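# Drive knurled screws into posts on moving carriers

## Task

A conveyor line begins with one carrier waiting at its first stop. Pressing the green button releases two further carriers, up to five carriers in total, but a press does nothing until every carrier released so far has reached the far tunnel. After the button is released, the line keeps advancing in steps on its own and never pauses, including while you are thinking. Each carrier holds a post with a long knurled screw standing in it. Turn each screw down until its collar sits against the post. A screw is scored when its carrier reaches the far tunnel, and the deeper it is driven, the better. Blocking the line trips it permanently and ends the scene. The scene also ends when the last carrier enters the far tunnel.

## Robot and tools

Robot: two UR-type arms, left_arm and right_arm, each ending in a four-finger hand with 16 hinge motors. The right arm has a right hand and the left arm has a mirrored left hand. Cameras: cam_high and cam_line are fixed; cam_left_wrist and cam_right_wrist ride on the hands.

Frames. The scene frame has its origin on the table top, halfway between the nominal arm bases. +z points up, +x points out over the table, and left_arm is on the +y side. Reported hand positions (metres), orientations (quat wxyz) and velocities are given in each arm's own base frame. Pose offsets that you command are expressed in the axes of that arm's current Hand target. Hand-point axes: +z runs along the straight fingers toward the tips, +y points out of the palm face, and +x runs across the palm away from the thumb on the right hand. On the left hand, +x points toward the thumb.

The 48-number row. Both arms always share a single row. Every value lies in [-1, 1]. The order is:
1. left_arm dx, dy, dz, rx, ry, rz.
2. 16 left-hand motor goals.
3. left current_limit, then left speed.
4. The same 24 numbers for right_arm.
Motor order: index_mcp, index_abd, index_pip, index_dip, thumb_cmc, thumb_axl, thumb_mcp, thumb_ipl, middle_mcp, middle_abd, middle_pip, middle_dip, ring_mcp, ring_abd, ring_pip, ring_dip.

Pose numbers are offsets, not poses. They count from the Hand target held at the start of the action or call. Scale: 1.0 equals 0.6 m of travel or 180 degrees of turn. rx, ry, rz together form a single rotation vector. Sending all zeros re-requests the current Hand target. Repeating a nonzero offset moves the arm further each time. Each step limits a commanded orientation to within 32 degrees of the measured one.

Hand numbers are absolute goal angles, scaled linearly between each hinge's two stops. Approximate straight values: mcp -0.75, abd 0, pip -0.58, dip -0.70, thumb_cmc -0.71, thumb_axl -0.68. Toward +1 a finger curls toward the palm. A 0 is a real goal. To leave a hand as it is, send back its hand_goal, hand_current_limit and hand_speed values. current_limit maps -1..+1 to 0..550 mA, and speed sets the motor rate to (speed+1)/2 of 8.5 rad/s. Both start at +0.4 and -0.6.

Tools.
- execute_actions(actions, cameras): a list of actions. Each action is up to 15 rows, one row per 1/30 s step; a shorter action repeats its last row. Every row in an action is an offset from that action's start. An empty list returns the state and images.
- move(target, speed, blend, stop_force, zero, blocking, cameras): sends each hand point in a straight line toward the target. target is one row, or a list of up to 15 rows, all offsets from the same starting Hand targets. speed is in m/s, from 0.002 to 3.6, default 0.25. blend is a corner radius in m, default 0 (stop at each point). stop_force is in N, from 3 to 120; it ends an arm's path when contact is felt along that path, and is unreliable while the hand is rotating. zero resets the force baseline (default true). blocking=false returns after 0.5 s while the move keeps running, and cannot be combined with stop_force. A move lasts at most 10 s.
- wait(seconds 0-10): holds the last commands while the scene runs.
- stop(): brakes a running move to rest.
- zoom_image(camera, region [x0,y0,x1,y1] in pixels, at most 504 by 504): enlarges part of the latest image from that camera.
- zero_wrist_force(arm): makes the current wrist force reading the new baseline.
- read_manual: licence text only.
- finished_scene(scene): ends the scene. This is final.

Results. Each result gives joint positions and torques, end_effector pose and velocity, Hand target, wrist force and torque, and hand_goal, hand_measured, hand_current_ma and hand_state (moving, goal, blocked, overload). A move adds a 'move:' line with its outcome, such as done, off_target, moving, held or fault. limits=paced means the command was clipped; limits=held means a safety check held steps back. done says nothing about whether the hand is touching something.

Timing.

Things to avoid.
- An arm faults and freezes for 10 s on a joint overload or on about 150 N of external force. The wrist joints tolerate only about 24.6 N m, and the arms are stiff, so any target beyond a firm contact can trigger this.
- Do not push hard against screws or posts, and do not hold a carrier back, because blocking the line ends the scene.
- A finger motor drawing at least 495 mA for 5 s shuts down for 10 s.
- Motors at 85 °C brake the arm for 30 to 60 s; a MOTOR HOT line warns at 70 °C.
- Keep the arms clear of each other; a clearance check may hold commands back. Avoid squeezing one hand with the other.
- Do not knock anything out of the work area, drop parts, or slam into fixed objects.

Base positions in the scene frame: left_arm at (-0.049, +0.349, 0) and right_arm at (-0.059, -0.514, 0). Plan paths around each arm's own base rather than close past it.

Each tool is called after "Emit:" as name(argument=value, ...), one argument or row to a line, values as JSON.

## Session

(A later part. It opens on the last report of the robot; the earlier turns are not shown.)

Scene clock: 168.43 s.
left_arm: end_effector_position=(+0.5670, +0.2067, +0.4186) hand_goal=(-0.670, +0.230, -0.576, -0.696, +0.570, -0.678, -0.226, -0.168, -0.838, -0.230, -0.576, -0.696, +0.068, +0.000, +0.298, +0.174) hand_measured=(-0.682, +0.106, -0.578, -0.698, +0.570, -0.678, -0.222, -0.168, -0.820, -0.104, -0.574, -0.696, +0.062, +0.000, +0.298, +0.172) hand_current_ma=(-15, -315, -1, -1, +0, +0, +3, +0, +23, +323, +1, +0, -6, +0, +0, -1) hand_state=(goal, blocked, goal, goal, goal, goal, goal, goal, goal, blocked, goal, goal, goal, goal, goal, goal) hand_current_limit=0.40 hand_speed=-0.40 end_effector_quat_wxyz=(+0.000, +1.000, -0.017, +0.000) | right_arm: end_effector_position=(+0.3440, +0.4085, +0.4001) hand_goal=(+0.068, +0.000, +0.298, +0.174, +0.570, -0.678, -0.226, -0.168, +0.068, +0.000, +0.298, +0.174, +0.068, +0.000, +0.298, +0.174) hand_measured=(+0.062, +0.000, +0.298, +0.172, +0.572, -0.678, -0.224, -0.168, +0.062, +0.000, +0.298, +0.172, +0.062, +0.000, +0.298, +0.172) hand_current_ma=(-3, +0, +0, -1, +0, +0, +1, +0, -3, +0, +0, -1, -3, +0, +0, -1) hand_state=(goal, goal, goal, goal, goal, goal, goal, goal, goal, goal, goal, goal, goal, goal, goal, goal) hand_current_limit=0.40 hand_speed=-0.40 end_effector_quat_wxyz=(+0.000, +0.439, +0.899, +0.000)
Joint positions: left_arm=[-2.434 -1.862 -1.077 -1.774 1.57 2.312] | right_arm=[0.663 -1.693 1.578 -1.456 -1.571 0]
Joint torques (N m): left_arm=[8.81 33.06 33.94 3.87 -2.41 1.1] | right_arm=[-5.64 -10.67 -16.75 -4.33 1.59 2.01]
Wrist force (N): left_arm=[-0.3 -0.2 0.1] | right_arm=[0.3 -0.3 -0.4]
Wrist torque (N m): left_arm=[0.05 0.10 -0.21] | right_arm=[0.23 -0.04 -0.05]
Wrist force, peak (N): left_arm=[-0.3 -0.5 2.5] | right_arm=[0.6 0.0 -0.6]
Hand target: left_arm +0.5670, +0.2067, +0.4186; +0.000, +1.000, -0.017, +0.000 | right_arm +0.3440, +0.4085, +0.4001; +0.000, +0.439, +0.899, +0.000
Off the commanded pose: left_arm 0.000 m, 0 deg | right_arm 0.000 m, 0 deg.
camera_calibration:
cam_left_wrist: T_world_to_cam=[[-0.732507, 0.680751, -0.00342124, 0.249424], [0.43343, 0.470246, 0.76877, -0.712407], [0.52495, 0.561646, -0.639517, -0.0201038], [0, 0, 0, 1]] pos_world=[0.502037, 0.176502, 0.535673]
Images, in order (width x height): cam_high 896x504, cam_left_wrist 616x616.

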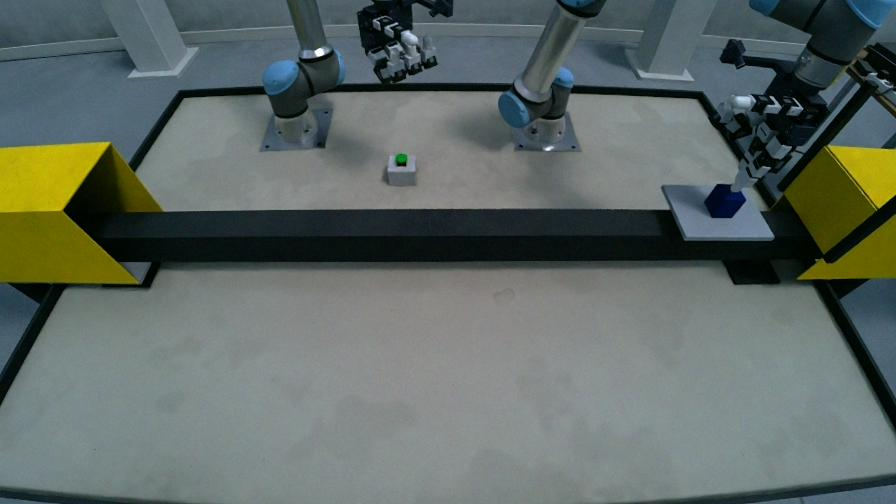

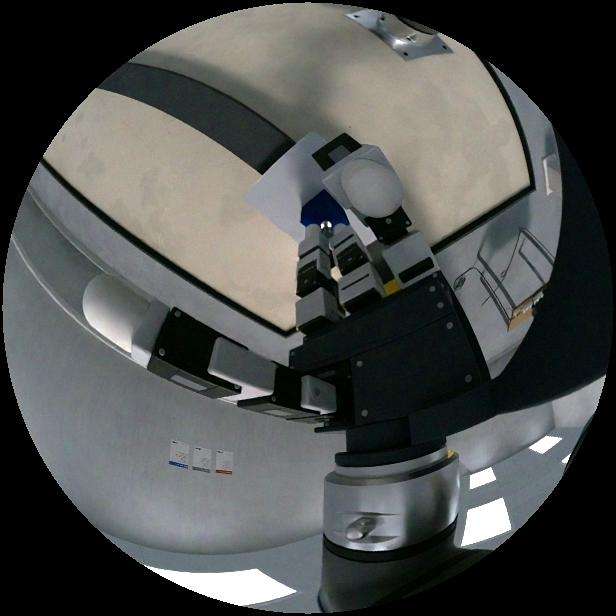

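Emit:
execute_actions(
  actions=[
    [[0,0,0,0,0,0,-0.67,0.02,-0.576,-0.696,0.571,-0.678,-0.226,-0.168,-0.838,-0.02,-0.576,-0.696,0.068,0,0.299,0.174,0.4,-0.4,0,0,0,0,0,0,0.068,0,0.299,0.174,0.571,-0.678,-0.226,-0.168,0.068,0,0.299,0.174,0.068,0,0.299,0.174,0.4,-0.4],[0,0,0,0,0,0,-0.67,0.02,-0.576,-0.696,0.571,-0.678,-0.226,-0.168,-0.838,-0.02,-0.576,-0.696,0.068,0,0.299,0.174,0.4,-0.4,0,0,0,0,0,0,0.068,0,0.299,0.174,0.571,-0.678,-0.226,-0.168,0.068,0,0.299,0.174,0.068,0,0.299,0.174,0.4,-0.4],[0,0,0,0,0,0,-0.67,0.02,-0.576,-0.696,0.571,-0.678,-0.226,-0.168,-0.838,-0.02,-0.576,-0.696,0.068,0,0.299,0.174,0.4,-0.4,0,0,0,0,0,0,0.068,0,0.299,0.174,0.571,-0.678,-0.226,-0.168,0.068,0,0.299,0.174,0.068,0,0.299,0.174,0.4,-0.4],[0,0,0,0,0,0,-0.755,0.02,-0.576,-0.696,0.571,-0.678,-0.226,-0.168,-0.753,-0.02,-0.576,-0.696,0.068,0,0.299,0.174,0.4,-0.4,0,0,0,0,0,0,0.068,0,0.299,0.174,0.571,-0.678,-0.226,-0.168,0.068,0,0.299,0.174,0.068,0,0.299,0.174,0.4,-0.4]],
    [[0,0,0,0,0,0,-0.755,0.23,-0.576,-0.696,0.571,-0.678,-0.226,-0.168,-0.753,-0.23,-0.576,-0.696,0.068,0,0.299,0.174,0.4,-0.4,0,0,0,0,0,0,0.068,0,0.299,0.174,0.571,-0.678,-0.226,-0.168,0.068,0,0.299,0.174,0.068,0,0.299,0.174,0.4,-0.4]],
    [[0,0,0.0013,0,0,0,-0.67,0.23,-0.576,-0.696,0.571,-0.678,-0.226,-0.168,-0.838,-0.23,-0.576,-0.696,0.068,0,0.299,0.174,0.4,-0.4,0,0,0,0,0,0,0.068,0,0.299,0.174,0.571,-0.678,-0.226,-0.168,0.068,0,0.299,0.174,0.068,0,0.299,0.174,0.4,-0.4]],
    [[0,0,0,0,0,0,-0.67,0.02,-0.576,-0.696,0.571,-0.678,-0.226,-0.168,-0.838,-0.02,-0.576,-0.696,0.068,0,0.299,0.174,0.4,-0.4,0,0,0,0,0,0,0.068,0,0.299,0.174,0.571,-0.678,-0.226,-0.168,0.068,0,0.299,0.174,0.068,0,0.299,0.174,0.4,-0.4],[0,0,0,0,0,0,-0.67,0.02,-0.576,-0.696,0.571,-0.678,-0.226,-0.168,-0.838,-0.02,-0.576,-0.696,0.068,0,0.299,0.174,0.4,-0.4,0,0,0,0,0,0,0.068,0,0.299,0.174,0.571,-0.678,-0.226,-0.168,0.068,0,0.299,0.174,0.068,0,0.299,0.174,0.4,-0.4],[0,0,0,0,0,0,-0.67,0.02,-0.576,-0.696,0.571,-0.678,-0.226,-0.168,-0.838,-0.02,-0.576,-0.696,0.068,0,0.299,0.174,0.4,-0.4,0,0,0,0,0,0,0.068,0,0.299,0.174,0.571,-0.678,-0.226,-0.168,0.068,0,0.299,0.174,0.068,0,0.299,0.174,0.4,-0.4],[0,0,0,0,0,0,-0.755,0.02,-0.576,-0.696,0.571,-0.678,-0.226,-0.168,-0.753,-0.02,-0.576,-0.696,0.068,0,0.299,0.174,0.4,-0.4,0,0,0,0,0,0,0.068,0,0.299,0.174,0.571,-0.678,-0.226,-0.168,0.068,0,0.299,0.174,0.068,0,0.299,0.174,0.4,-0.4]],
    [[0,0,0,0,0,0,-0.755,0.23,-0.576,-0.696,0.571,-0.678,-0.226,-0.168,-0.753,-0.23,-0.576,-0.696,0.068,0,0.299,0.174,0.4,-0.4,0,0,0,0,0,0,0.068,0,0.299,0.174,0.571,-0.678,-0.226,-0.168,0.068,0,0.299,0.174,0.068,0,0.299,0.174,0.4,-0.4]],
    [[0,0,0.0013,0,0,0,-0.67,0.23,-0.576,-0.696,0.571,-0.678,-0.226,-0.168,-0.838,-0.23,-0.576,-0.696,0.068,0,0.299,0.174,0.4,-0.4,0,0,0,0,0,0,0.068,0,0.299,0.174,0.571,-0.678,-0.226,-0.168,0.068,0,0.299,0.174,0.068,0,0.299,0.174,0.4,-0.4]],
  ],
  cameras=["cam_high"],
)

Emit:
execute_actions(
  actions=[
    [[0,0,0,0,0,0,-0.67,0.02,-0.576,-0.696,0.571,-0.678,-0.226,-0.168,-0.838,-0.02,-0.576,-0.696,0.068,0,0.299,0.174,0.4,-0.4,0,0,0,0,0,0,0.068,0,0.299,0.174,0.571,-0.678,-0.226,-0.168,0.068,0,0.299,0.174,0.068,0,0.299,0.174,0.4,-0.4]],
    [[0,0,0,0,0,0,-0.804,0.0,-0.576,-0.696,0.571,-0.678,-0.226,-0.168,-0.704,0.0,-0.576,-0.696,0.068,0,0.299,0.174,0.4,-0.6,0,0,0,0,0,0,0.068,0,0.299,0.174,0.571,-0.678,-0.226,-0.168,0.068,0,0.299,0.174,0.068,0,0.299,0.174,0.4,-0.4]],
  ],
  cameras=["cam_high", "cam_left_wrist"],
)

Emit:
zoom_image(
  camera="cam_left_wrist",
  region=[290, 190, 360, 260],
)

Emit:
zoom_image(
  camera="cam_high",
  region=[710, 170, 750, 210],
)

Scene clock: 174.77 s.
left_arm: end_effector_position=(+0.5670, +0.2067, +0.4170) hand_goal=(-0.670, +0.230, -0.576, -0.696, +0.570, -0.678, -0.226, -0.168, -0.838, -0.230, -0.576, -0.696, +0.068, +0.000, +0.298, +0.174) hand_measured=(-0.684, +0.106, -0.578, -0.696, +0.570, -0.678, -0.222, -0.168, -0.822, -0.106, -0.574, -0.696, +0.062, +0.000, +0.298, +0.172) hand_current_ma=(-16, -319, -1, +0, +0, +0, +3, +0, +22, +319, +1, +0, -6, +0, +0, -1) hand_state=(goal, blocked, goal, goal, goal, goal, goal, goal, goal, blocked, goal, goal, goal, goal, goal, goal) hand_current_limit=0.40 hand_speed=-0.40 end_effector_quat_wxyz=(+0.000, +1.000, -0.017, +0.000) | right_arm: end_effector_position=(+0.3440, +0.4085, +0.4001) hand_goal=(+0.068, +0.000, +0.298, +0.174, +0.570, -0.678, -0.226, -0.168, +0.068, +0.000, +0.298, +0.174, +0.068, +0.000, +0.298, +0.174) hand_measured=(+0.062, +0.000, +0.298, +0.172, +0.572, -0.678, -0.224, -0.168, +0.062, +0.000, +0.298, +0.172, +0.062, +0.000, +0.298, +0.172) hand_current_ma=(-3, +0, +0, -1, +0, +0, +1, +0, -3, +0, +0, -1, -3, +0, +0, -1) hand_state=(goal, goal, goal, goal, goal, goal, goal, goal, goal, goal, goal, goal, goal, goal, goal, goal) hand_current_limit=0.40 hand_speed=-0.40 end_effector_quat_wxyz=(+0.000, +0.439, +0.899, +0.000)
Joint positions: left_arm=[-2.434 -1.862 -1.082 -1.769 1.57 2.312] | right_arm=[0.663 -1.693 1.578 -1.456 -1.571 0]
Joint torques (N m): left_arm=[7.17 42.71 8.51 4.38 -2.15 -0.05] | right_arm=[-6.12 -11.14 -16.36 -4.29 1.51 1.94]
Wrist force (N): left_arm=[-0.7 -0.3 0.0] | right_arm=[0.3 0.0 -0.5]
Wrist torque (N m): left_arm=[0.03 0.15 -0.24] | right_arm=[0.25 -0.04 -0.04]
Wrist force, peak (N): left_arm=[-0.2 -0.5 2.1] | right_arm=[0.4 -0.3 -0.8]
Hand target: left_arm +0.5670, +0.2067, +0.4170; +0.000, +1.000, -0.017, +0.000 | right_arm +0.3440, +0.4085, +0.4001; +0.000, +0.439, +0.899, +0.000
Off the commanded pose: left_arm 0.000 m, 0 deg | right_arm 0.000 m, 0 deg.
Images, in order (width x height): cam_high 896x504.

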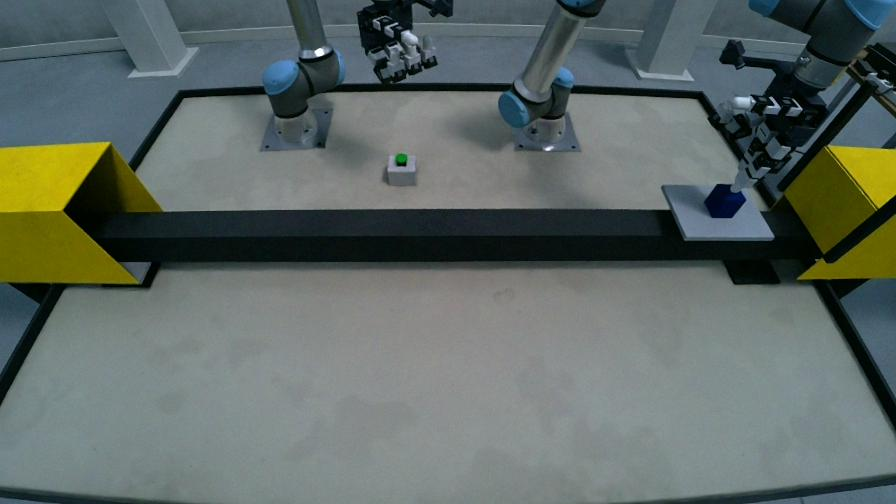

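Scene clock: 175.97 s.
left_arm: end_effector_position=(+0.5670, +0.2067, +0.4170) hand_goal=(-0.804, +0.000, -0.576, -0.696, +0.570, -0.678, -0.226, -0.168, -0.704, +0.000, -0.576, -0.696, +0.068, +0.000, +0.298, +0.174) hand_measured=(-0.800, +0.002, -0.578, -0.696, +0.570, -0.678, -0.222, -0.168, -0.706, -0.004, -0.574, -0.696, +0.062, +0.000, +0.298, +0.172) hand_current_ma=(+3, +1, -1, +0, +0, +0, +3, +0, -1, -2, +1, +0, -6, +0, +0, -1) hand_state=(goal, goal, goal, goal, goal, goal, goal, goal, goal, goal, goal, goal, goal, goal, goal, goal) hand_current_limit=0.40 hand_speed=-0.60 end_effector_quat_wxyz=(+0.000, +1.000, -0.017, +0.000) | right_arm: end_effector_position=(+0.3440, +0.4085, +0.4001) hand_goal=(+0.068, +0.000, +0.298, +0.174, +0.570, -0.678, -0.226, -0.168, +0.068, +0.000, +0.298, +0.174, +0.068, +0.000, +0.298, +0.174) hand_measured=(+0.062, +0.000, +0.298, +0.172, +0.572, -0.678, -0.224, -0.168, +0.062, +0.000, +0.298, +0.172, +0.062, +0.000, +0.298, +0.172) hand_current_ma=(-3, +0, +0, -1, +0, +0, +1, +0, -3, +0, +0, -1, -3, +0, +0, -1) hand_state=(goal, goal, goal, goal, goal, goal, goal, goal, goal, goal, goal, goal, goal, goal, goal, goal) hand_current_limit=0.40 hand_speed=-0.40 end_effector_quat_wxyz=(+0.000, +0.439, +0.899, +0.000)
Joint positions: left_arm=[-2.434 -1.862 -1.082 -1.769 1.57 2.312] | right_arm=[0.663 -1.693 1.578 -1.456 -1.571 0]
Joint torques (N m): left_arm=[8.3 42.81 9.37 4.47 -2.31 -0.15] | right_arm=[-5.88 -10.62 -16.35 -4.33 1.53 1.88]
Wrist force (N): left_arm=[-0.5 -0.5 0.0] | right_arm=[0.6 -0.3 -0.5]
Wrist torque (N m): left_arm=[0.03 0.12 -0.22] | right_arm=[0.24 -0.08 -0.03]
Wrist force, peak (N): left_arm=[-0.6 -0.8 0.0] | right_arm=[0.5 -0.4 -0.6]
Hand target: left_arm +0.5670, +0.2067, +0.4170; +0.000, +1.000, -0.017, +0.000 | right_arm +0.3440, +0.4085, +0.4001; +0.000, +0.439, +0.899, +0.000
Off the commanded pose: left_arm 0.000 m, 0 deg | right_arm 0.000 m, 0 deg.
camera_calibration:
cam_left_wrist: T_world_to_cam=[[-0.732507, 0.680751, -0.00342124, 0.249419], [0.43343, 0.470246, 0.76877, -0.711177], [0.52495, 0.561646, -0.639517, -0.021127], [0, 0, 0, 1]] pos_world=[0.502037, 0.176502, 0.534073]
Images, in order (width x height): cam_high 896x504, cam_left_wrist 616x616.

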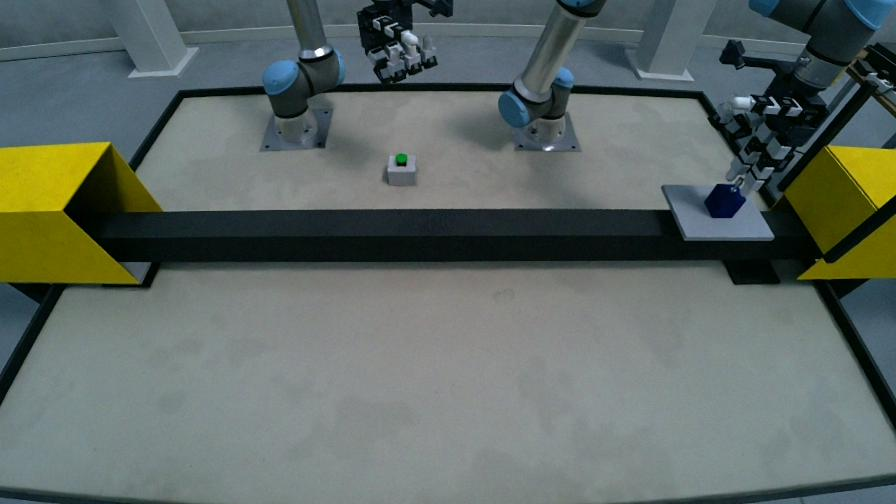

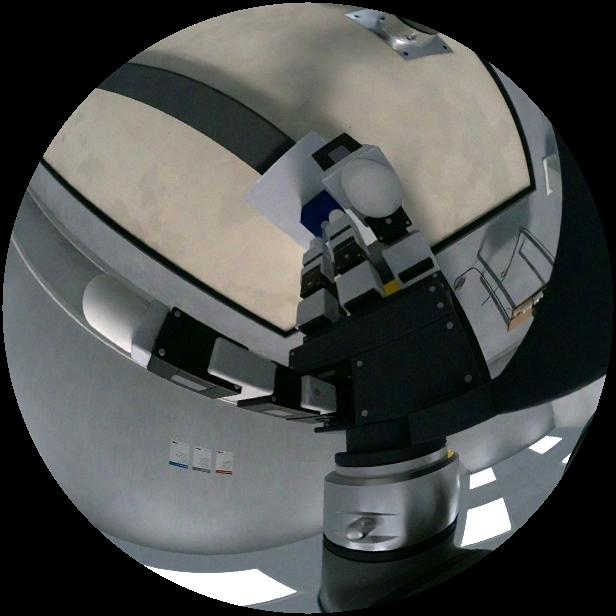

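Scaled by 7.200 from the camera's 616x616 image, which has a finer 880x880 frame.

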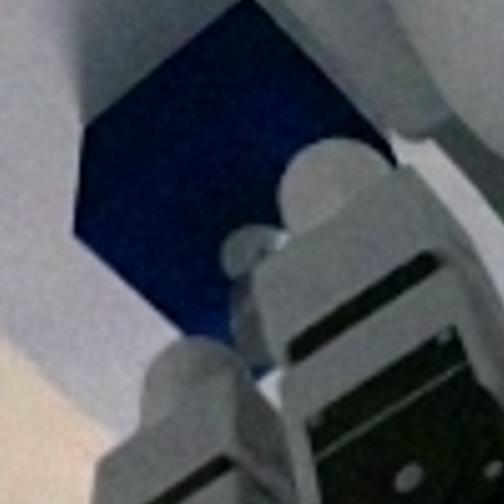

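Scaled by 12.600 from the camera's 896x504 image, which has a finer 1280x720 frame.

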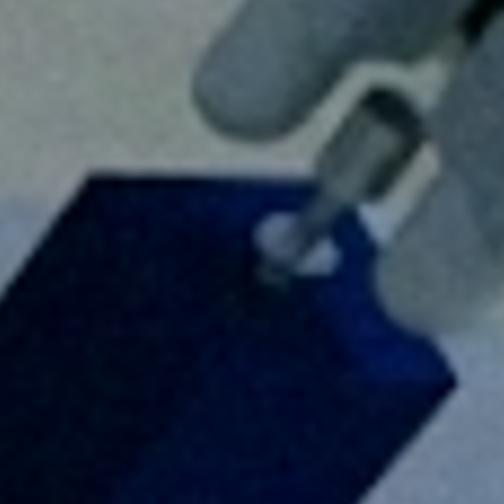

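Emit:
execute_actions(
  actions=[
    [[0,0,0,0,0,0,-0.76,0.02,-0.576,-0.696,0.571,-0.678,-0.226,-0.168,-0.748,-0.02,-0.576,-0.696,0.068,0,0.299,0.174,0.4,-0.4,0,0,0,0,0,0,0.068,0,0.299,0.174,0.571,-0.678,-0.226,-0.168,0.068,0,0.299,0.174,0.068,0,0.299,0.174,0.4,-0.4]],
    [[0,0,0.0013,0,0,0,-0.76,0.23,-0.576,-0.696,0.571,-0.678,-0.226,-0.168,-0.748,-0.23,-0.576,-0.696,0.068,0,0.299,0.174,0.4,-0.4,0,0,0,0,0,0,0.068,0,0.299,0.174,0.571,-0.678,-0.226,-0.168,0.068,0,0.299,0.174,0.068,0,0.299,0.174,0.4,-0.4],[0,0,0.0013,0,0,0,-0.76,0.23,-0.576,-0.696,0.571,-0.678,-0.226,-0.168,-0.748,-0.23,-0.576,-0.696,0.068,0,0.299,0.174,0.4,-0.4,0,0,0,0,0,0,0.068,0,0.299,0.174,0.571,-0.678,-0.226,-0.168,0.068,0,0.299,0.174,0.068,0,0.299,0.174,0.4,-0.4],[0,0,0.0013,0,0,0,-0.76,0.23,-0.576,-0.696,0.571,-0.678,-0.226,-0.168,-0.748,-0.23,-0.576,-0.696,0.068,0,0.299,0.174,0.4,-0.4,0,0,0,0,0,0,0.068,0,0.299,0.174,0.571,-0.678,-0.226,-0.168,0.068,0,0.299,0.174,0.068,0,0.299,0.174,0.4,-0.4],[0,0,0.0013,0,0,0,-0.67,0.23,-0.576,-0.696,0.571,-0.678,-0.226,-0.168,-0.838,-0.23,-0.576,-0.696,0.068,0,0.299,0.174,0.4,-0.4,0,0,0,0,0,0,0.068,0,0.299,0.174,0.571,-0.678,-0.226,-0.168,0.068,0,0.299,0.174,0.068,0,0.299,0.174,0.4,-0.4]],
    [[0,0,0,0,0,0,-0.67,0.02,-0.576,-0.696,0.571,-0.678,-0.226,-0.168,-0.838,-0.02,-0.576,-0.696,0.068,0,0.299,0.174,0.4,-0.4,0,0,0,0,0,0,0.068,0,0.299,0.174,0.571,-0.678,-0.226,-0.168,0.068,0,0.299,0.174,0.068,0,0.299,0.174,0.4,-0.4],[0,0,0,0,0,0,-0.67,0.02,-0.576,-0.696,0.571,-0.678,-0.226,-0.168,-0.838,-0.02,-0.576,-0.696,0.068,0,0.299,0.174,0.4,-0.4,0,0,0,0,0,0,0.068,0,0.299,0.174,0.571,-0.678,-0.226,-0.168,0.068,0,0.299,0.174,0.068,0,0.299,0.174,0.4,-0.4],[0,0,0,0,0,0,-0.67,0.02,-0.576,-0.696,0.571,-0.678,-0.226,-0.168,-0.838,-0.02,-0.576,-0.696,0.068,0,0.299,0.174,0.4,-0.4,0,0,0,0,0,0,0.068,0,0.299,0.174,0.571,-0.678,-0.226,-0.168,0.068,0,0.299,0.174,0.068,0,0.299,0.174,0.4,-0.4],[0,0,0,0,0,0,-0.76,0.02,-0.576,-0.696,0.571,-0.678,-0.226,-0.168,-0.748,-0.02,-0.576,-0.696,0.068,0,0.299,0.174,0.4,-0.4,0,0,0,0,0,0,0.068,0,0.299,0.174,0.571,-0.678,-0.226,-0.168,0.068,0,0.299,0.174,0.068,0,0.299,0.174,0.4,-0.4]],
    [[0,0,0.0013,0,0,0,-0.76,0.23,-0.576,-0.696,0.571,-0.678,-0.226,-0.168,-0.748,-0.23,-0.576,-0.696,0.068,0,0.299,0.174,0.4,-0.4,0,0,0,0,0,0,0.068,0,0.299,0.174,0.571,-0.678,-0.226,-0.168,0.068,0,0.299,0.174,0.068,0,0.299,0.174,0.4,-0.4],[0,0,0.0013,0,0,0,-0.76,0.23,-0.576,-0.696,0.571,-0.678,-0.226,-0.168,-0.748,-0.23,-0.576,-0.696,0.068,0,0.299,0.174,0.4,-0.4,0,0,0,0,0,0,0.068,0,0.299,0.174,0.571,-0.678,-0.226,-0.168,0.068,0,0.299,0.174,0.068,0,0.299,0.174,0.4,-0.4],[0,0,0.0013,0,0,0,-0.76,0.23,-0.576,-0.696,0.571,-0.678,-0.226,-0.168,-0.748,-0.23,-0.576,-0.696,0.068,0,0.299,0.174,0.4,-0.4,0,0,0,0,0,0,0.068,0,0.299,0.174,0.571,-0.678,-0.226,-0.168,0.068,0,0.299,0.174,0.068,0,0.299,0.174,0.4,-0.4],[0,0,0.0013,0,0,0,-0.67,0.23,-0.576,-0.696,0.571,-0.678,-0.226,-0.168,-0.838,-0.23,-0.576,-0.696,0.068,0,0.299,0.174,0.4,-0.4,0,0,0,0,0,0,0.068,0,0.299,0.174,0.571,-0.678,-0.226,-0.168,0.068,0,0.299,0.174,0.068,0,0.299,0.174,0.4,-0.4]],
    [[0,0,0,0,0,0,-0.67,0.02,-0.576,-0.696,0.571,-0.678,-0.226,-0.168,-0.838,-0.02,-0.576,-0.696,0.068,0,0.299,0.174,0.4,-0.4,0,0,0,0,0,0,0.068,0,0.299,0.174,0.571,-0.678,-0.226,-0.168,0.068,0,0.299,0.174,0.068,0,0.299,0.174,0.4,-0.4],[0,0,0,0,0,0,-0.67,0.02,-0.576,-0.696,0.571,-0.678,-0.226,-0.168,-0.838,-0.02,-0.576,-0.696,0.068,0,0.299,0.174,0.4,-0.4,0,0,0,0,0,0,0.068,0,0.299,0.174,0.571,-0.678,-0.226,-0.168,0.068,0,0.299,0.174,0.068,0,0.299,0.174,0.4,-0.4],[0,0,0,0,0,0,-0.67,0.02,-0.576,-0.696,0.571,-0.678,-0.226,-0.168,-0.838,-0.02,-0.576,-0.696,0.068,0,0.299,0.174,0.4,-0.4,0,0,0,0,0,0,0.068,0,0.299,0.174,0.571,-0.678,-0.226,-0.168,0.068,0,0.299,0.174,0.068,0,0.299,0.174,0.4,-0.4],[0,0,0,0,0,0,-0.76,0.02,-0.576,-0.696,0.571,-0.678,-0.226,-0.168,-0.748,-0.02,-0.576,-0.696,0.068,0,0.299,0.174,0.4,-0.4,0,0,0,0,0,0,0.068,0,0.299,0.174,0.571,-0.678,-0.226,-0.168,0.068,0,0.299,0.174,0.068,0,0.299,0.174,0.4,-0.4]],
    [[0,0,0.0013,0,0,0,-0.76,0.23,-0.576,-0.696,0.571,-0.678,-0.226,-0.168,-0.748,-0.23,-0.576,-0.696,0.068,0,0.299,0.174,0.4,-0.4,0,0,0,0,0,0,0.068,0,0.299,0.174,0.571,-0.678,-0.226,-0.168,0.068,0,0.299,0.174,0.068,0,0.299,0.174,0.4,-0.4],[0,0,0.0013,0,0,0,-0.76,0.23,-0.576,-0.696,0.571,-0.678,-0.226,-0.168,-0.748,-0.23,-0.576,-0.696,0.068,0,0.299,0.174,0.4,-0.4,0,0,0,0,0,0,0.068,0,0.299,0.174,0.571,-0.678,-0.226,-0.168,0.068,0,0.299,0.174,0.068,0,0.299,0.174,0.4,-0.4],[0,0,0.0013,0,0,0,-0.76,0.23,-0.576,-0.696,0.571,-0.678,-0.226,-0.168,-0.748,-0.23,-0.576,-0.696,0.068,0,0.299,0.174,0.4,-0.4,0,0,0,0,0,0,0.068,0,0.299,0.174,0.571,-0.678,-0.226,-0.168,0.068,0,0.299,0.174,0.068,0,0.299,0.174,0.4,-0.4],[0,0,0.0013,0,0,0,-0.67,0.23,-0.576,-0.696,0.571,-0.678,-0.226,-0.168,-0.838,-0.23,-0.576,-0.696,0.068,0,0.299,0.174,0.4,-0.4,0,0,0,0,0,0,0.068,0,0.299,0.174,0.571,-0.678,-0.226,-0.168,0.068,0,0.299,0.174,0.068,0,0.299,0.174,0.4,-0.4]],
    [[0,0,0,0,0,0,-0.67,0.0,-0.576,-0.696,0.571,-0.678,-0.226,-0.168,-0.838,0.0,-0.576,-0.696,0.068,0,0.299,0.174,0.4,-0.4,0,0,0,0,0,0,0.068,0,0.299,0.174,0.571,-0.678,-0.226,-0.168,0.068,0,0.299,0.174,0.068,0,0.299,0.174,0.4,-0.4]],
    [[0,0,0,0,0,0,-0.804,0.0,-0.576,-0.696,0.571,-0.678,-0.226,-0.168,-0.704,0.0,-0.576,-0.696,0.068,0,0.299,0.174,0.4,-0.6,0,0,0,0,0,0,0.068,0,0.299,0.174,0.571,-0.678,-0.226,-0.168,0.068,0,0.299,0.174,0.068,0,0.299,0.174,0.4,-0.4]],
  ],
  cameras=["cam_high", "cam_left_wrist"],
)

Emit:
zoom_image(
  camera="cam_left_wrist",
  region=[290, 190, 360, 260],
)

Emit:
zoom_image(
  camera="cam_high",
  region=[710, 170, 750, 210],
)

Scene clock: 183.27 s.
left_arm: end_effector_position=(+0.5670, +0.2067, +0.4147) hand_goal=(-0.804, +0.000, -0.576, -0.696, +0.570, -0.678, -0.226, -0.168, -0.704, +0.000, -0.576, -0.696, +0.068, +0.000, +0.298, +0.174) hand_measured=(-0.800, +0.002, -0.578, -0.696, +0.570, -0.678, -0.222, -0.168, -0.706, -0.002, -0.574, -0.696, +0.062, +0.000, +0.298, +0.172) hand_current_ma=(+3, +0, -1, +0, +0, +0, +3, +0, -1, -1, +1, +0, -6, +0, +0, -1) hand_state=(goal, goal, goal, goal, goal, goal, goal, goal, goal, goal, goal, goal, goal, goal, goal, goal) hand_current_limit=0.40 hand_speed=-0.60 end_effector_quat_wxyz=(+0.000, +1.000, -0.017, +0.000) | right_arm: end_effector_position=(+0.3440, +0.4085, +0.4001) hand_goal=(+0.068, +0.000, +0.298, +0.174, +0.570, -0.678, -0.226, -0.168, +0.068, +0.000, +0.298, +0.174, +0.068, +0.000, +0.298, +0.174) hand_measured=(+0.062, +0.000, +0.298, +0.172, +0.572, -0.678, -0.224, -0.168, +0.062, +0.000, +0.298, +0.172, +0.062, +0.000, +0.298, +0.172) hand_current_ma=(-3, +0, +0, -1, +0, +0, +1, +0, -3, +0, +0, -1, -3, +0, +0, -1) hand_state=(goal, goal, goal, goal, goal, goal, goal, goal, goal, goal, goal, goal, goal, goal, goal, goal) hand_current_limit=0.40 hand_speed=-0.40 end_effector_quat_wxyz=(+0.000, +0.439, +0.899, +0.000)
Joint positions: left_arm=[-2.434 -1.86 -1.09 -1.763 1.57 2.312] | right_arm=[0.663 -1.693 1.578 -1.456 -1.571 0]
Joint torques (N m): left_arm=[3.71 41.87 9.86 4.54 -1.64 -0.92] | right_arm=[-5.96 -10.95 -17.13 -4.17 1.5 1.74]
Wrist force (N): left_arm=[-0.6 -0.5 0.0] | right_arm=[0.6 -0.3 -0.6]
Wrist torque (N m): left_arm=[0.02 0.13 -0.22] | right_arm=[0.23 -0.07 -0.03]
Wrist force, peak (N): left_arm=[-0.3 -0.9 -4.7] | right_arm=[0.4 -0.3 -0.9]
Hand target: left_arm +0.5670, +0.2067, +0.4147; +0.000, +1.000, -0.017, +0.000 | right_arm +0.3440, +0.4085, +0.4001; +0.000, +0.439, +0.899, +0.000
Off the commanded pose: left_arm 0.000 m, 0 deg | right_arm 0.000 m, 0 deg.
camera_calibration:
cam_left_wrist: T_world_to_cam=[[-0.732507, 0.680751, -0.00342124, 0.249411], [0.43343, 0.470246, 0.76877, -0.709408], [0.52495, 0.561646, -0.639517, -0.0225979], [0, 0, 0, 1]] pos_world=[0.502037, 0.176502, 0.531773]
Images, in order (width x height): cam_high 896x504, cam_left_wrist 616x616.

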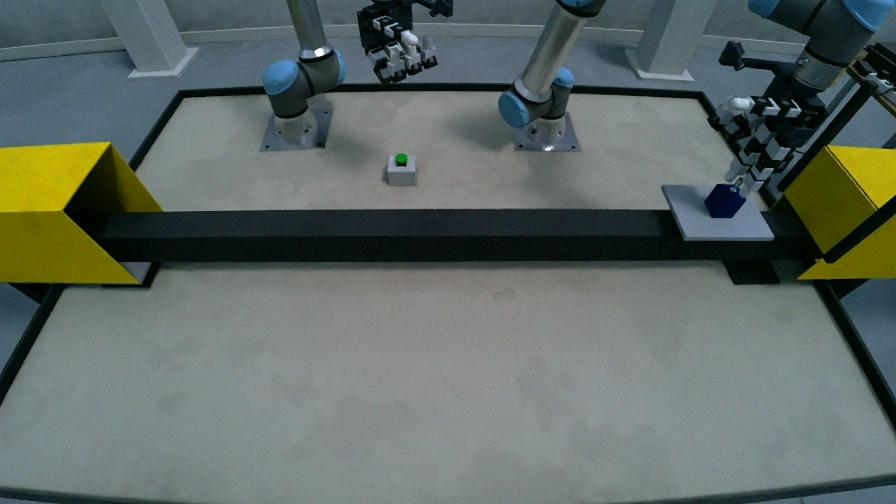

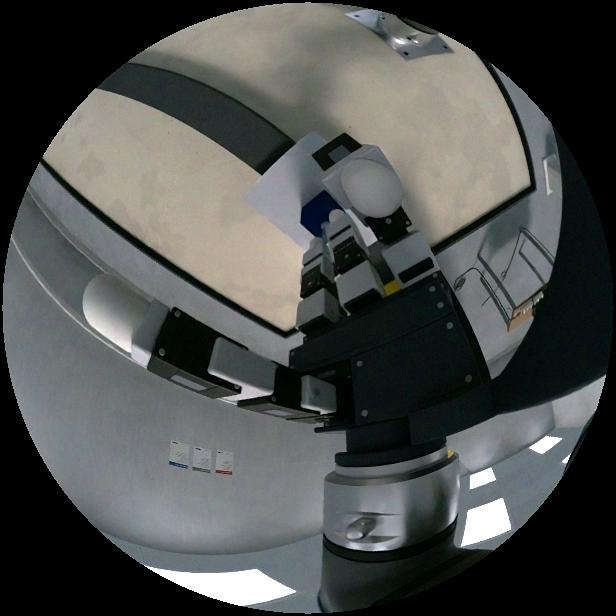

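Scaled by 7.200 from the camera's 616x616 image, which has a finer 880x880 frame.

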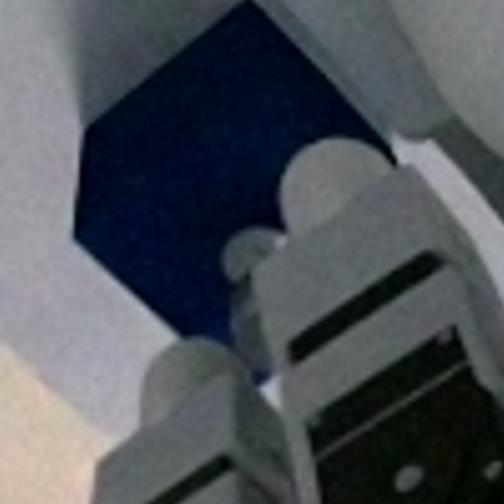

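Scaled by 12.600 from the camera's 896x504 image, which has a finer 1280x720 frame.

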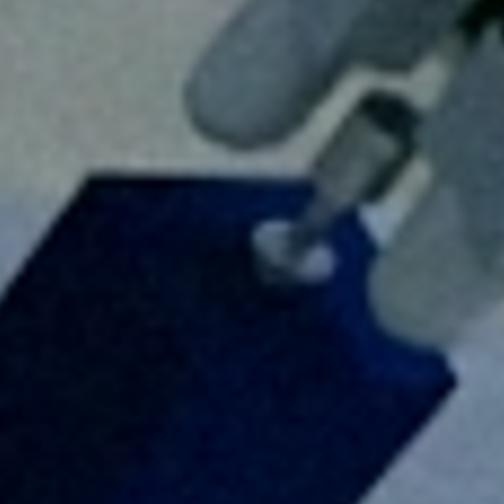

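Emit:
execute_actions(
  actions=[],
)

Emit:
zoom_image(
  camera="cam_high",
  region=[710, 170, 750, 210],
)

Emit:
zoom_image(
  camera="cam_left_wrist",
  region=[200, 150, 420, 370],
)

Scene clock: 185.10 s.
left_arm: end_effector_position=(+0.5670, +0.2067, +0.4147) hand_goal=(-0.804, +0.000, -0.576, -0.696, +0.570, -0.678, -0.226, -0.168, -0.704, +0.000, -0.576, -0.696, +0.068, +0.000, +0.298, +0.174) hand_measured=(-0.800, +0.002, -0.578, -0.696, +0.570, -0.678, -0.222, -0.168, -0.706, -0.002, -0.574, -0.696, +0.062, +0.000, +0.298, +0.172) hand_current_ma=(+3, +0, -1, +0, +0, +0, +3, +0, -1, -1, +1, +0, -6, +0, +0, -1) hand_state=(goal, goal, goal, goal, goal, goal, goal, goal, goal, goal, goal, goal, goal, goal, goal, goal) hand_current_limit=0.40 hand_speed=-0.60 end_effector_quat_wxyz=(+0.000, +1.000, -0.017, +0.000) | right_arm: end_effector_position=(+0.3440, +0.4085, +0.4001) hand_goal=(+0.068, +0.000, +0.298, +0.174, +0.570, -0.678, -0.226, -0.168, +0.068, +0.000, +0.298, +0.174, +0.068, +0.000, +0.298, +0.174) hand_measured=(+0.062, +0.000, +0.298, +0.172, +0.572, -0.678, -0.224, -0.168, +0.062, +0.000, +0.298, +0.172, +0.062, +0.000, +0.298, +0.172) hand_current_ma=(-3, +0, +0, -1, +0, +0, +1, +0, -3, +0, +0, -1, -3, +0, +0, -1) hand_state=(goal, goal, goal, goal, goal, goal, goal, goal, goal, goal, goal, goal, goal, goal, goal, goal) hand_current_limit=0.40 hand_speed=-0.40 end_effector_quat_wxyz=(+0.000, +0.439, +0.899, +0.000)
Joint positions: left_arm=[-2.434 -1.86 -1.09 -1.763 1.57 2.312] | right_arm=[0.663 -1.693 1.578 -1.456 -1.571 0]
Joint velocities: within noise
Joint torques (N m): left_arm=[1.8 41.93 10.54 4.05 -1.73 -1.13] | right_arm=[-5.94 -10.87 -16.42 -4.3 1.51 1.75]
Wrist force (N): left_arm=[-0.6 -0.4 0.0] | right_arm=[0.2 -0.3 -0.3]
Wrist torque (N m): left_arm=[0.05 0.13 -0.23] | right_arm=[0.21 -0.04 -0.06]
Wrist force, peak (N): left_arm=[-0.8 -0.6 0.1] | right_arm=[0.6 -0.2 -0.7]
Hand target: left_arm +0.5670, +0.2067, +0.4147; +0.000, +1.000, -0.017, +0.000 | right_arm +0.3440, +0.4085, +0.4001; +0.000, +0.439, +0.899, +0.000
Off the commanded pose: left_arm 0.000 m, 0 deg | right_arm 0.000 m, 0 deg.
camera_calibration:
cam_left_wrist: T_world_to_cam=[[-0.732507, 0.680751, -0.00342124, 0.249411], [0.43343, 0.470246, 0.76877, -0.709408], [0.52495, 0.561646, -0.639517, -0.0225979], [0, 0, 0, 1]] pos_world=[0.502037, 0.176502, 0.531773]
cam_right_wrist: T_world_to_cam=[[0.981869, -0.189461, -0.00616515, -0.225305], [-0.129692, -0.695129, 0.70709, 0.00854525], [-0.138252, -0.69347, -0.707097, 0.733787], [0, 0, 0, 1]] pos_world=[0.323775, 0.472113, 0.511428]

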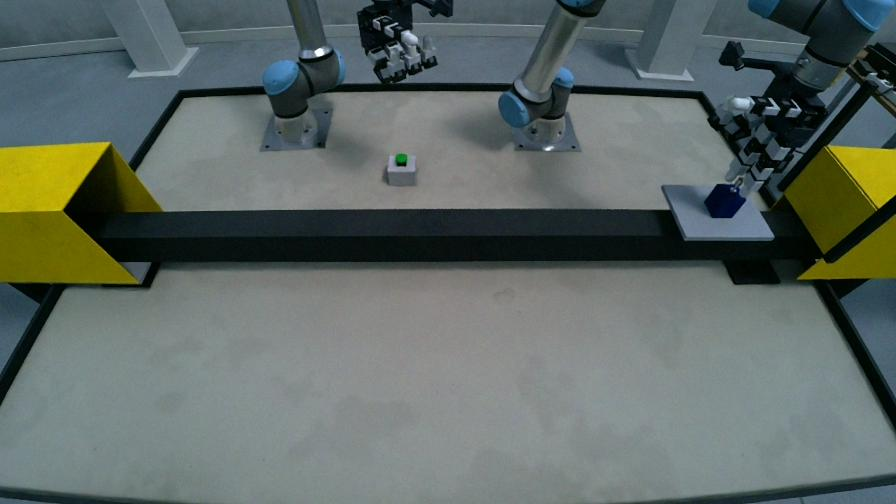

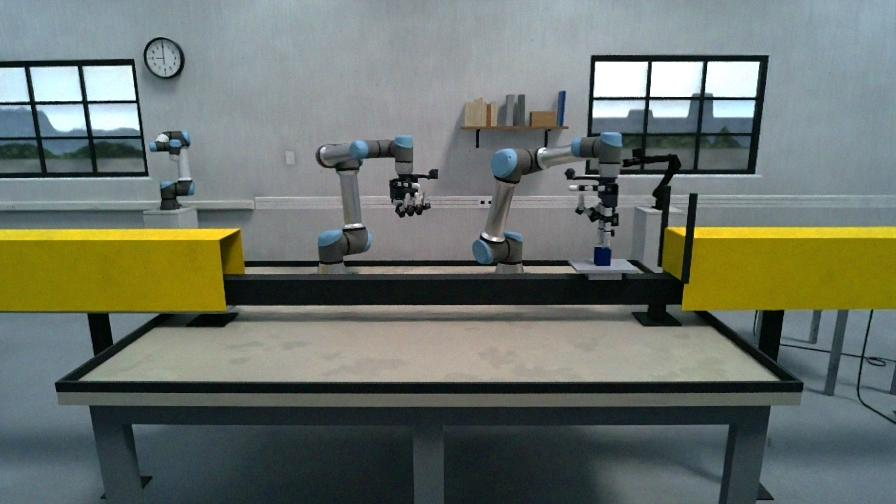

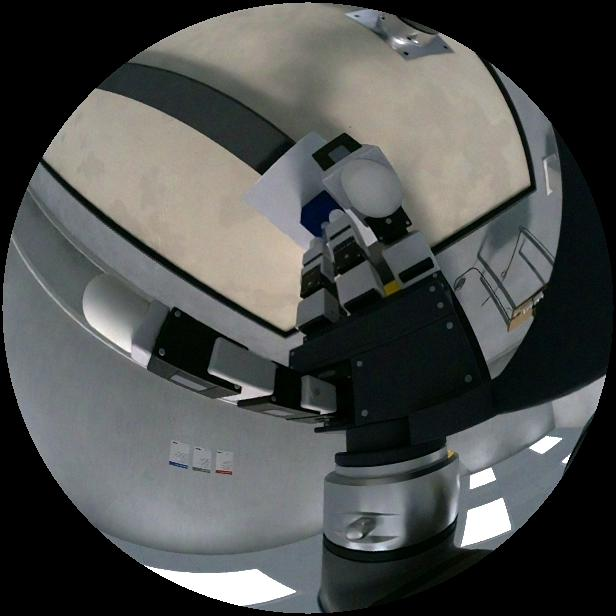

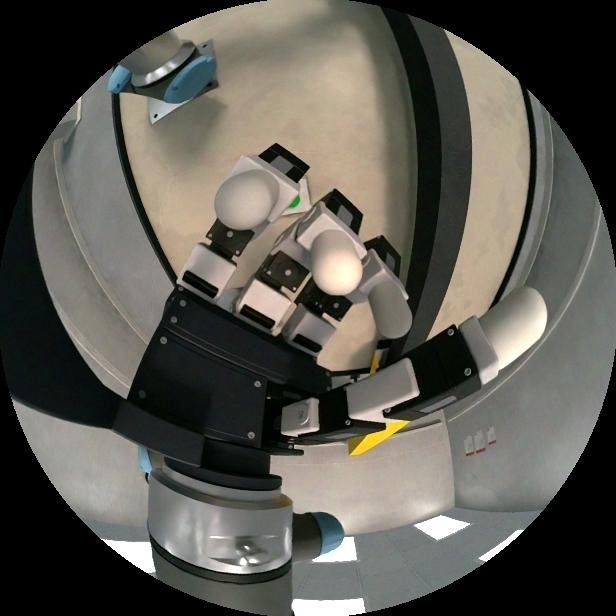

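Scaled by 12.600 from the camera's 896x504 image, which has a finer 1280x720 frame.

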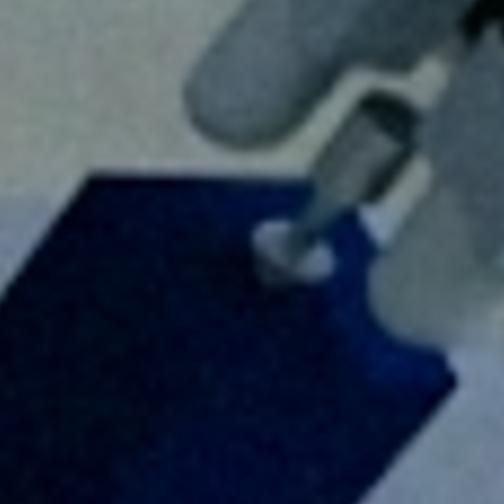

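Scaled by 2.291 from the camera's 616x616 image, which has a finer 880x880 frame.

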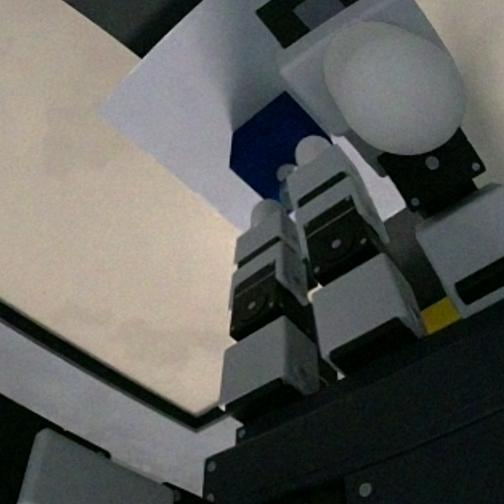

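Emit:
execute_actions(
  actions=[
    [[0,0,0,0,0,0,-0.76,0.02,-0.576,-0.696,0.571,-0.678,-0.226,-0.168,-0.748,-0.02,-0.576,-0.696,0.068,0,0.299,0.174,0.4,-0.4,0,0,0,0,0,0,0.068,0,0.299,0.174,0.571,-0.678,-0.226,-0.168,0.068,0,0.299,0.174,0.068,0,0.299,0.174,0.4,-0.4]],
    [[0,0,0.0013,0,0,0,-0.76,0.23,-0.576,-0.696,0.571,-0.678,-0.226,-0.168,-0.748,-0.23,-0.576,-0.696,0.068,0,0.299,0.174,0.4,-0.4,0,0,0,0,0,0,0.068,0,0.299,0.174,0.571,-0.678,-0.226,-0.168,0.068,0,0.299,0.174,0.068,0,0.299,0.174,0.4,-0.4],[0,0,0.0013,0,0,0,-0.76,0.23,-0.576,-0.696,0.571,-0.678,-0.226,-0.168,-0.748,-0.23,-0.576,-0.696,0.068,0,0.299,0.174,0.4,-0.4,0,0,0,0,0,0,0.068,0,0.299,0.174,0.571,-0.678,-0.226,-0.168,0.068,0,0.299,0.174,0.068,0,0.299,0.174,0.4,-0.4],[0,0,0.0013,0,0,0,-0.76,0.23,-0.576,-0.696,0.571,-0.678,-0.226,-0.168,-0.748,-0.23,-0.576,-0.696,0.068,0,0.299,0.174,0.4,-0.4,0,0,0,0,0,0,0.068,0,0.299,0.174,0.571,-0.678,-0.226,-0.168,0.068,0,0.299,0.174,0.068,0,0.299,0.174,0.4,-0.4],[0,0,0.0013,0,0,0,-0.67,0.23,-0.576,-0.696,0.571,-0.678,-0.226,-0.168,-0.838,-0.23,-0.576,-0.696,0.068,0,0.299,0.174,0.4,-0.4,0,0,0,0,0,0,0.068,0,0.299,0.174,0.571,-0.678,-0.226,-0.168,0.068,0,0.299,0.174,0.068,0,0.299,0.174,0.4,-0.4]],
  ],
  cameras=["cam_high"],
)

Emit:
zoom_image(
  camera="cam_high",
  region=[710, 170, 750, 210],
)

Scene clock: 187.97 s.
left_arm: end_effector_position=(+0.5670, +0.2067, +0.4139) hand_goal=(-0.670, +0.230, -0.576, -0.696, +0.570, -0.678, -0.226, -0.168, -0.838, -0.230, -0.576, -0.696, +0.068, +0.000, +0.298, +0.174) hand_measured=(-0.686, +0.106, -0.580, -0.696, +0.570, -0.678, -0.222, -0.168, -0.818, -0.106, -0.572, -0.696, +0.062, +0.000, +0.298, +0.172) hand_current_ma=(-20, -315, -2, +0, +0, +0, +3, +0, +28, +319, +2, +0, -6, +0, +0, -1) hand_state=(goal, blocked, goal, goal, goal, goal, goal, goal, goal, blocked, goal, goal, goal, goal, goal, goal) hand_current_limit=0.40 hand_speed=-0.40 end_effector_quat_wxyz=(+0.000, +1.000, -0.017, +0.000) | right_arm: end_effector_position=(+0.3440, +0.4085, +0.4001) hand_goal=(+0.068, +0.000, +0.298, +0.174, +0.570, -0.678, -0.226, -0.168, +0.068, +0.000, +0.298, +0.174, +0.068, +0.000, +0.298, +0.174) hand_measured=(+0.062, +0.000, +0.298, +0.172, +0.572, -0.678, -0.224, -0.168, +0.062, +0.000, +0.298, +0.172, +0.062, +0.000, +0.298, +0.172) hand_current_ma=(-3, +0, +0, -1, +0, +0, +1, +0, -3, +0, +0, -1, -3, +0, +0, -1) hand_state=(goal, goal, goal, goal, goal, goal, goal, goal, goal, goal, goal, goal, goal, goal, goal, goal) hand_current_limit=0.40 hand_speed=-0.40 end_effector_quat_wxyz=(+0.000, +0.439, +0.899, +0.000)
Joint positions: left_arm=[-2.434 -1.86 -1.093 -1.761 1.57 2.312] | right_arm=[0.663 -1.693 1.578 -1.456 -1.571 0]
Joint torques (N m): left_arm=[0.45 42.64 9.36 4.47 -1.43 -1.19] | right_arm=[-5.78 -10.97 -16.8 -4.2 1.47 1.69]
Wrist force (N): left_arm=[-0.6 -0.4 -0.2] | right_arm=[0.3 -0.2 -0.7]
Wrist torque (N m): left_arm=[0.03 0.14 -0.23] | right_arm=[0.24 -0.04 -0.05]
Wrist force, peak (N): left_arm=[-0.4 -1.1 -4.2] | right_arm=[0.5 -0.2 -0.9]
Hand target: left_arm +0.5670, +0.2067, +0.4139; +0.000, +1.000, -0.017, +0.000 | right_arm +0.3440, +0.4085, +0.4001; +0.000, +0.439, +0.899, +0.000
Off the commanded pose: left_arm 0.000 m, 0 deg | right_arm 0.000 m, 0 deg.
Images, in order (width x height): cam_high 896x504.

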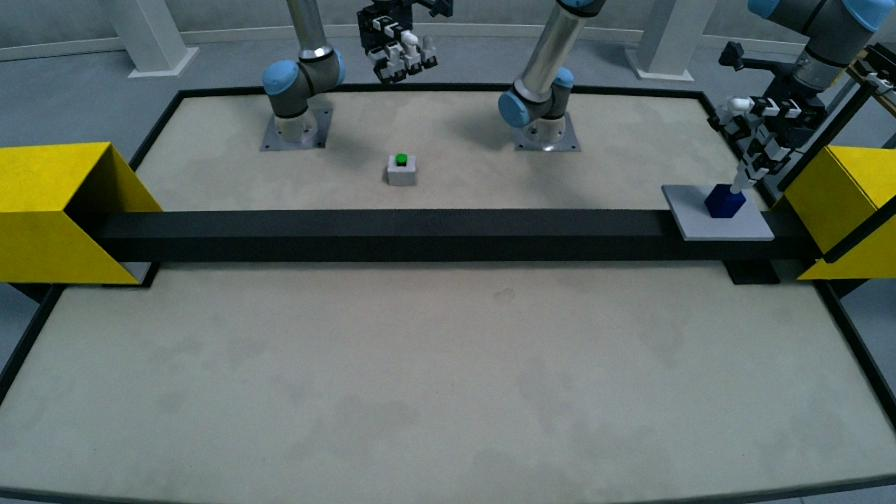

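Scaled by 12.600 from the camera's 896x504 image, which has a finer 1280x720 frame.

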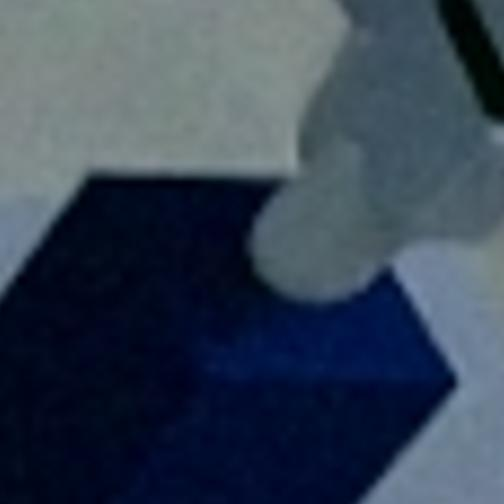

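Emit:
execute_actions(
  actions=[
    [[0,0,0,0,0,0,-0.67,0.02,-0.576,-0.696,0.571,-0.678,-0.226,-0.168,-0.838,-0.02,-0.576,-0.696,0.068,0,0.299,0.174,0.4,-0.4,0,0,0,0,0,0,0.068,0,0.299,0.174,0.571,-0.678,-0.226,-0.168,0.068,0,0.299,0.174,0.068,0,0.299,0.174,0.4,-0.4],[0,0,0,0,0,0,-0.67,0.02,-0.576,-0.696,0.571,-0.678,-0.226,-0.168,-0.838,-0.02,-0.576,-0.696,0.068,0,0.299,0.174,0.4,-0.4,0,0,0,0,0,0,0.068,0,0.299,0.174,0.571,-0.678,-0.226,-0.168,0.068,0,0.299,0.174,0.068,0,0.299,0.174,0.4,-0.4],[0,0,0,0,0,0,-0.67,0.02,-0.576,-0.696,0.571,-0.678,-0.226,-0.168,-0.838,-0.02,-0.576,-0.696,0.068,0,0.299,0.174,0.4,-0.4,0,0,0,0,0,0,0.068,0,0.299,0.174,0.571,-0.678,-0.226,-0.168,0.068,0,0.299,0.174,0.068,0,0.299,0.174,0.4,-0.4],[0,0,0,0,0,0,-0.76,0.02,-0.576,-0.696,0.571,-0.678,-0.226,-0.168,-0.748,-0.02,-0.576,-0.696,0.068,0,0.299,0.174,0.4,-0.4,0,0,0,0,0,0,0.068,0,0.299,0.174,0.571,-0.678,-0.226,-0.168,0.068,0,0.299,0.174,0.068,0,0.299,0.174,0.4,-0.4]],
  ],
  cameras=["cam_high"],
)

Emit:
zoom_image(
  camera="cam_high",
  region=[710, 170, 750, 210],
)

Emit:
execute_actions(
  actions=[
    [[0,0,0.0013,0,0,0,-0.76,0.23,-0.576,-0.696,0.571,-0.678,-0.226,-0.168,-0.748,-0.23,-0.576,-0.696,0.068,0,0.299,0.174,0.4,-0.2,0,0,0,0,0,0,0.068,0,0.299,0.174,0.571,-0.678,-0.226,-0.168,0.068,0,0.299,0.174,0.068,0,0.299,0.174,0.4,-0.4],[0,0,0.0013,0,0,0,-0.76,0.23,-0.576,-0.696,0.571,-0.678,-0.226,-0.168,-0.748,-0.23,-0.576,-0.696,0.068,0,0.299,0.174,0.4,-0.2,0,0,0,0,0,0,0.068,0,0.299,0.174,0.571,-0.678,-0.226,-0.168,0.068,0,0.299,0.174,0.068,0,0.299,0.174,0.4,-0.4],[0,0,0.0013,0,0,0,-0.76,0.23,-0.576,-0.696,0.571,-0.678,-0.226,-0.168,-0.748,-0.23,-0.576,-0.696,0.068,0,0.299,0.174,0.4,-0.2,0,0,0,0,0,0,0.068,0,0.299,0.174,0.571,-0.678,-0.226,-0.168,0.068,0,0.299,0.174,0.068,0,0.299,0.174,0.4,-0.4],[0,0,0.0013,0,0,0,-0.67,0.23,-0.576,-0.696,0.571,-0.678,-0.226,-0.168,-0.838,-0.23,-0.576,-0.696,0.068,0,0.299,0.174,0.4,-0.2,0,0,0,0,0,0,0.068,0,0.299,0.174,0.571,-0.678,-0.226,-0.168,0.068,0,0.299,0.174,0.068,0,0.299,0.174,0.4,-0.4],[0,0,0.0013,0,0,0,-0.67,0.23,-0.576,-0.696,0.571,-0.678,-0.226,-0.168,-0.838,-0.23,-0.576,-0.696,0.068,0,0.299,0.174,0.4,-0.2,0,0,0,0,0,0,0.068,0,0.299,0.174,0.571,-0.678,-0.226,-0.168,0.068,0,0.299,0.174,0.068,0,0.299,0.174,0.4,-0.4],[0,0,0.0013,0,0,0,-0.67,0.23,-0.576,-0.696,0.571,-0.678,-0.226,-0.168,-0.838,-0.23,-0.576,-0.696,0.068,0,0.299,0.174,0.4,-0.2,0,0,0,0,0,0,0.068,0,0.299,0.174,0.571,-0.678,-0.226,-0.168,0.068,0,0.299,0.174,0.068,0,0.299,0.174,0.4,-0.4],[0,0,0.0013,0,0,0,-0.67,0.23,-0.576,-0.696,0.571,-0.678,-0.226,-0.168,-0.838,-0.23,-0.576,-0.696,0.068,0,0.299,0.174,0.4,-0.2,0,0,0,0,0,0,0.068,0,0.299,0.174,0.571,-0.678,-0.226,-0.168,0.068,0,0.299,0.174,0.068,0,0.299,0.174,0.4,-0.4]],
  ],
)

Scene clock: 189.70 s.
left_arm: end_effector_position=(+0.5670, +0.2067, +0.4139) hand_goal=(-0.760, +0.020, -0.576, -0.696, +0.570, -0.678, -0.226, -0.168, -0.748, -0.020, -0.576, -0.696, +0.068, +0.000, +0.298, +0.174) hand_measured=(-0.756, +0.020, -0.578, -0.696, +0.570, -0.678, -0.222, -0.168, -0.748, -0.022, -0.574, -0.696, +0.062, +0.000, +0.298, +0.172) hand_current_ma=(+3, +0, -1, +0, +0, +0, +3, +0, +0, +0, +1, +0, -6, +0, +0, -1) hand_state=(goal, goal, goal, goal, goal, goal, goal, goal, goal, goal, goal, goal, goal, goal, goal, goal) hand_current_limit=0.40 hand_speed=-0.40 end_effector_quat_wxyz=(+0.000, +1.000, -0.017, +0.000) | right_arm: end_effector_position=(+0.3440, +0.4085, +0.4001) hand_goal=(+0.068, +0.000, +0.298, +0.174, +0.570, -0.678, -0.226, -0.168, +0.068, +0.000, +0.298, +0.174, +0.068, +0.000, +0.298, +0.174) hand_measured=(+0.062, +0.000, +0.298, +0.172, +0.572, -0.678, -0.224, -0.168, +0.062, +0.000, +0.298, +0.172, +0.062, +0.000, +0.298, +0.172) hand_current_ma=(-3, +0, +0, -1, +0, +0, +1, +0, -3, +0, +0, -1, -3, +0, +0, -1) hand_state=(goal, goal, goal, goal, goal, goal, goal, goal, goal, goal, goal, goal, goal, goal, goal, goal) hand_current_limit=0.40 hand_speed=-0.40 end_effector_quat_wxyz=(+0.000, +0.439, +0.899, +0.000)
Joint positions: left_arm=[-2.434 -1.86 -1.093 -1.761 1.57 2.312] | right_arm=[0.663 -1.693 1.578 -1.456 -1.571 0]
Joint torques (N m): left_arm=[-2.67 42.77 10.17 4.3 -1.5 -0.82] | right_arm=[-6.21 -11.16 -16.7 -4.25 1.55 1.65]
Wrist force (N): left_arm=[-0.6 -0.5 0.0] | right_arm=[0.3 0.0 -0.4]
Wrist torque (N m): left_arm=[0.01 0.14 -0.23] | right_arm=[0.24 -0.04 -0.05]
Wrist force, peak (N): left_arm=[-0.8 -0.9 0.1] | right_arm=[0.2 -0.4 -0.8]
Hand target: left_arm +0.5670, +0.2067, +0.4139; +0.000, +1.000, -0.017, +0.000 | right_arm +0.3440, +0.4085, +0.4001; +0.000, +0.439, +0.899, +0.000
Off the commanded pose: left_arm 0.000 m, 0 deg | right_arm 0.000 m, 0 deg.
Images, in order (width x height): cam_high 896x504.

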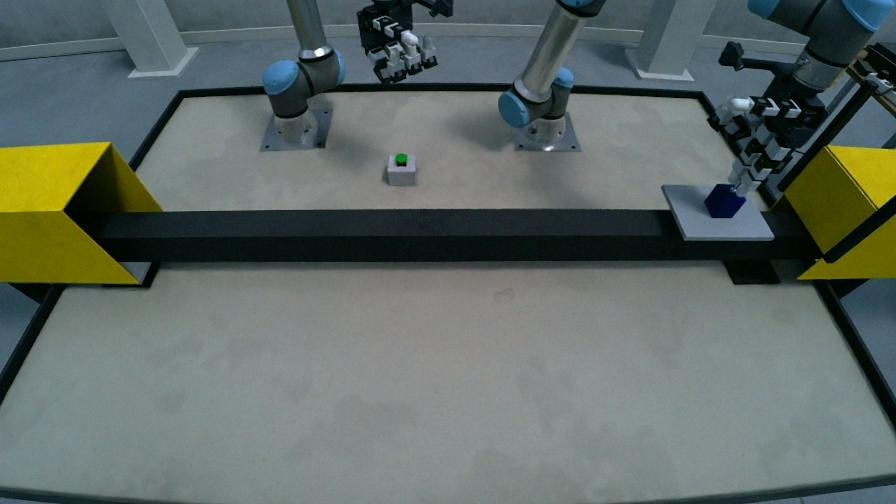

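Scaled by 12.600 from the camera's 896x504 image, which has a finer 1280x720 frame.

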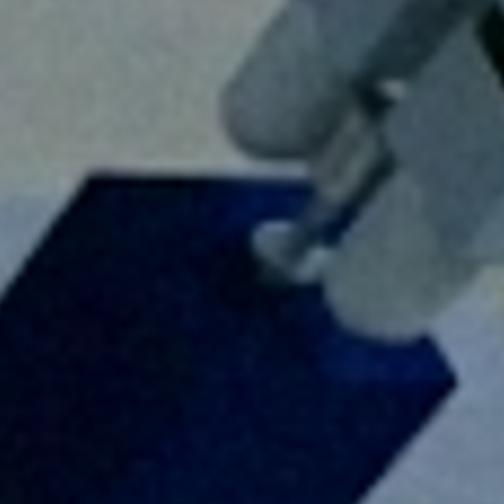

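Scene clock: 190.40 s.
left_arm: end_effector_position=(+0.5670, +0.2067, +0.4131) hand_goal=(-0.670, +0.230, -0.576, -0.696, +0.570, -0.678, -0.226, -0.168, -0.838, -0.230, -0.576, -0.696, +0.068, +0.000, +0.298, +0.174) hand_measured=(-0.684, +0.104, -0.578, -0.696, +0.570, -0.678, -0.222, -0.168, -0.820, -0.106, -0.574, -0.696, +0.062, +0.000, +0.298, +0.172) hand_current_ma=(-19, -320, -1, +0, +0, +0, +3, +0, +25, +318, +1, +0, -6, +0, +0, -1) hand_state=(goal, blocked, goal, goal, goal, goal, goal, goal, goal, blocked, goal, goal, goal, goal, goal, goal) hand_current_limit=0.40 hand_speed=-0.20 end_effector_quat_wxyz=(+0.000, +1.000, -0.017, +0.000) | right_arm: end_effector_position=(+0.3440, +0.4085, +0.4001) hand_goal=(+0.068, +0.000, +0.298, +0.174, +0.570, -0.678, -0.226, -0.168, +0.068, +0.000, +0.298, +0.174, +0.068, +0.000, +0.298, +0.174) hand_measured=(+0.062, +0.000, +0.298, +0.172, +0.572, -0.678, -0.224, -0.168, +0.062, +0.000, +0.298, +0.172, +0.062, +0.000, +0.298, +0.172) hand_current_ma=(-3, +0, +0, -1, +0, +0, +1, +0, -3, +0, +0, -1, -3, +0, +0, -1) hand_state=(goal, goal, goal, goal, goal, goal, goal, goal, goal, goal, goal, goal, goal, goal, goal, goal) hand_current_limit=0.40 hand_speed=-0.40 end_effector_quat_wxyz=(+0.000, +0.439, +0.899, +0.000)
Joint positions: left_arm=[-2.434 -1.86 -1.095 -1.759 1.57 2.312] | right_arm=[0.663 -1.693 1.578 -1.456 -1.571 0]
Joint torques (N m): left_arm=[-2.58 42.8 9.55 4.5 -1.33 -0.91] | right_arm=[-5.94 -11 -17.06 -4.18 1.45 1.6]
Wrist force (N): left_arm=[-0.7 -0.6 0.0] | right_arm=[0.0 -0.2 -0.3]
Wrist torque (N m): left_arm=[0.02 0.14 -0.23] | right_arm=[0.21 -0.01 -0.07]
Wrist force, peak (N): left_arm=[-0.3 -1.1 -4.2] | right_arm=[0.3 0.0 -0.6]
Hand target: left_arm +0.5670, +0.2067, +0.4131; +0.000, +1.000, -0.017, +0.000 | right_arm +0.3440, +0.4085, +0.4001; +0.000, +0.439, +0.899, +0.000
Off the commanded pose: left_arm 0.000 m, 0 deg | right_arm 0.000 m, 0 deg.


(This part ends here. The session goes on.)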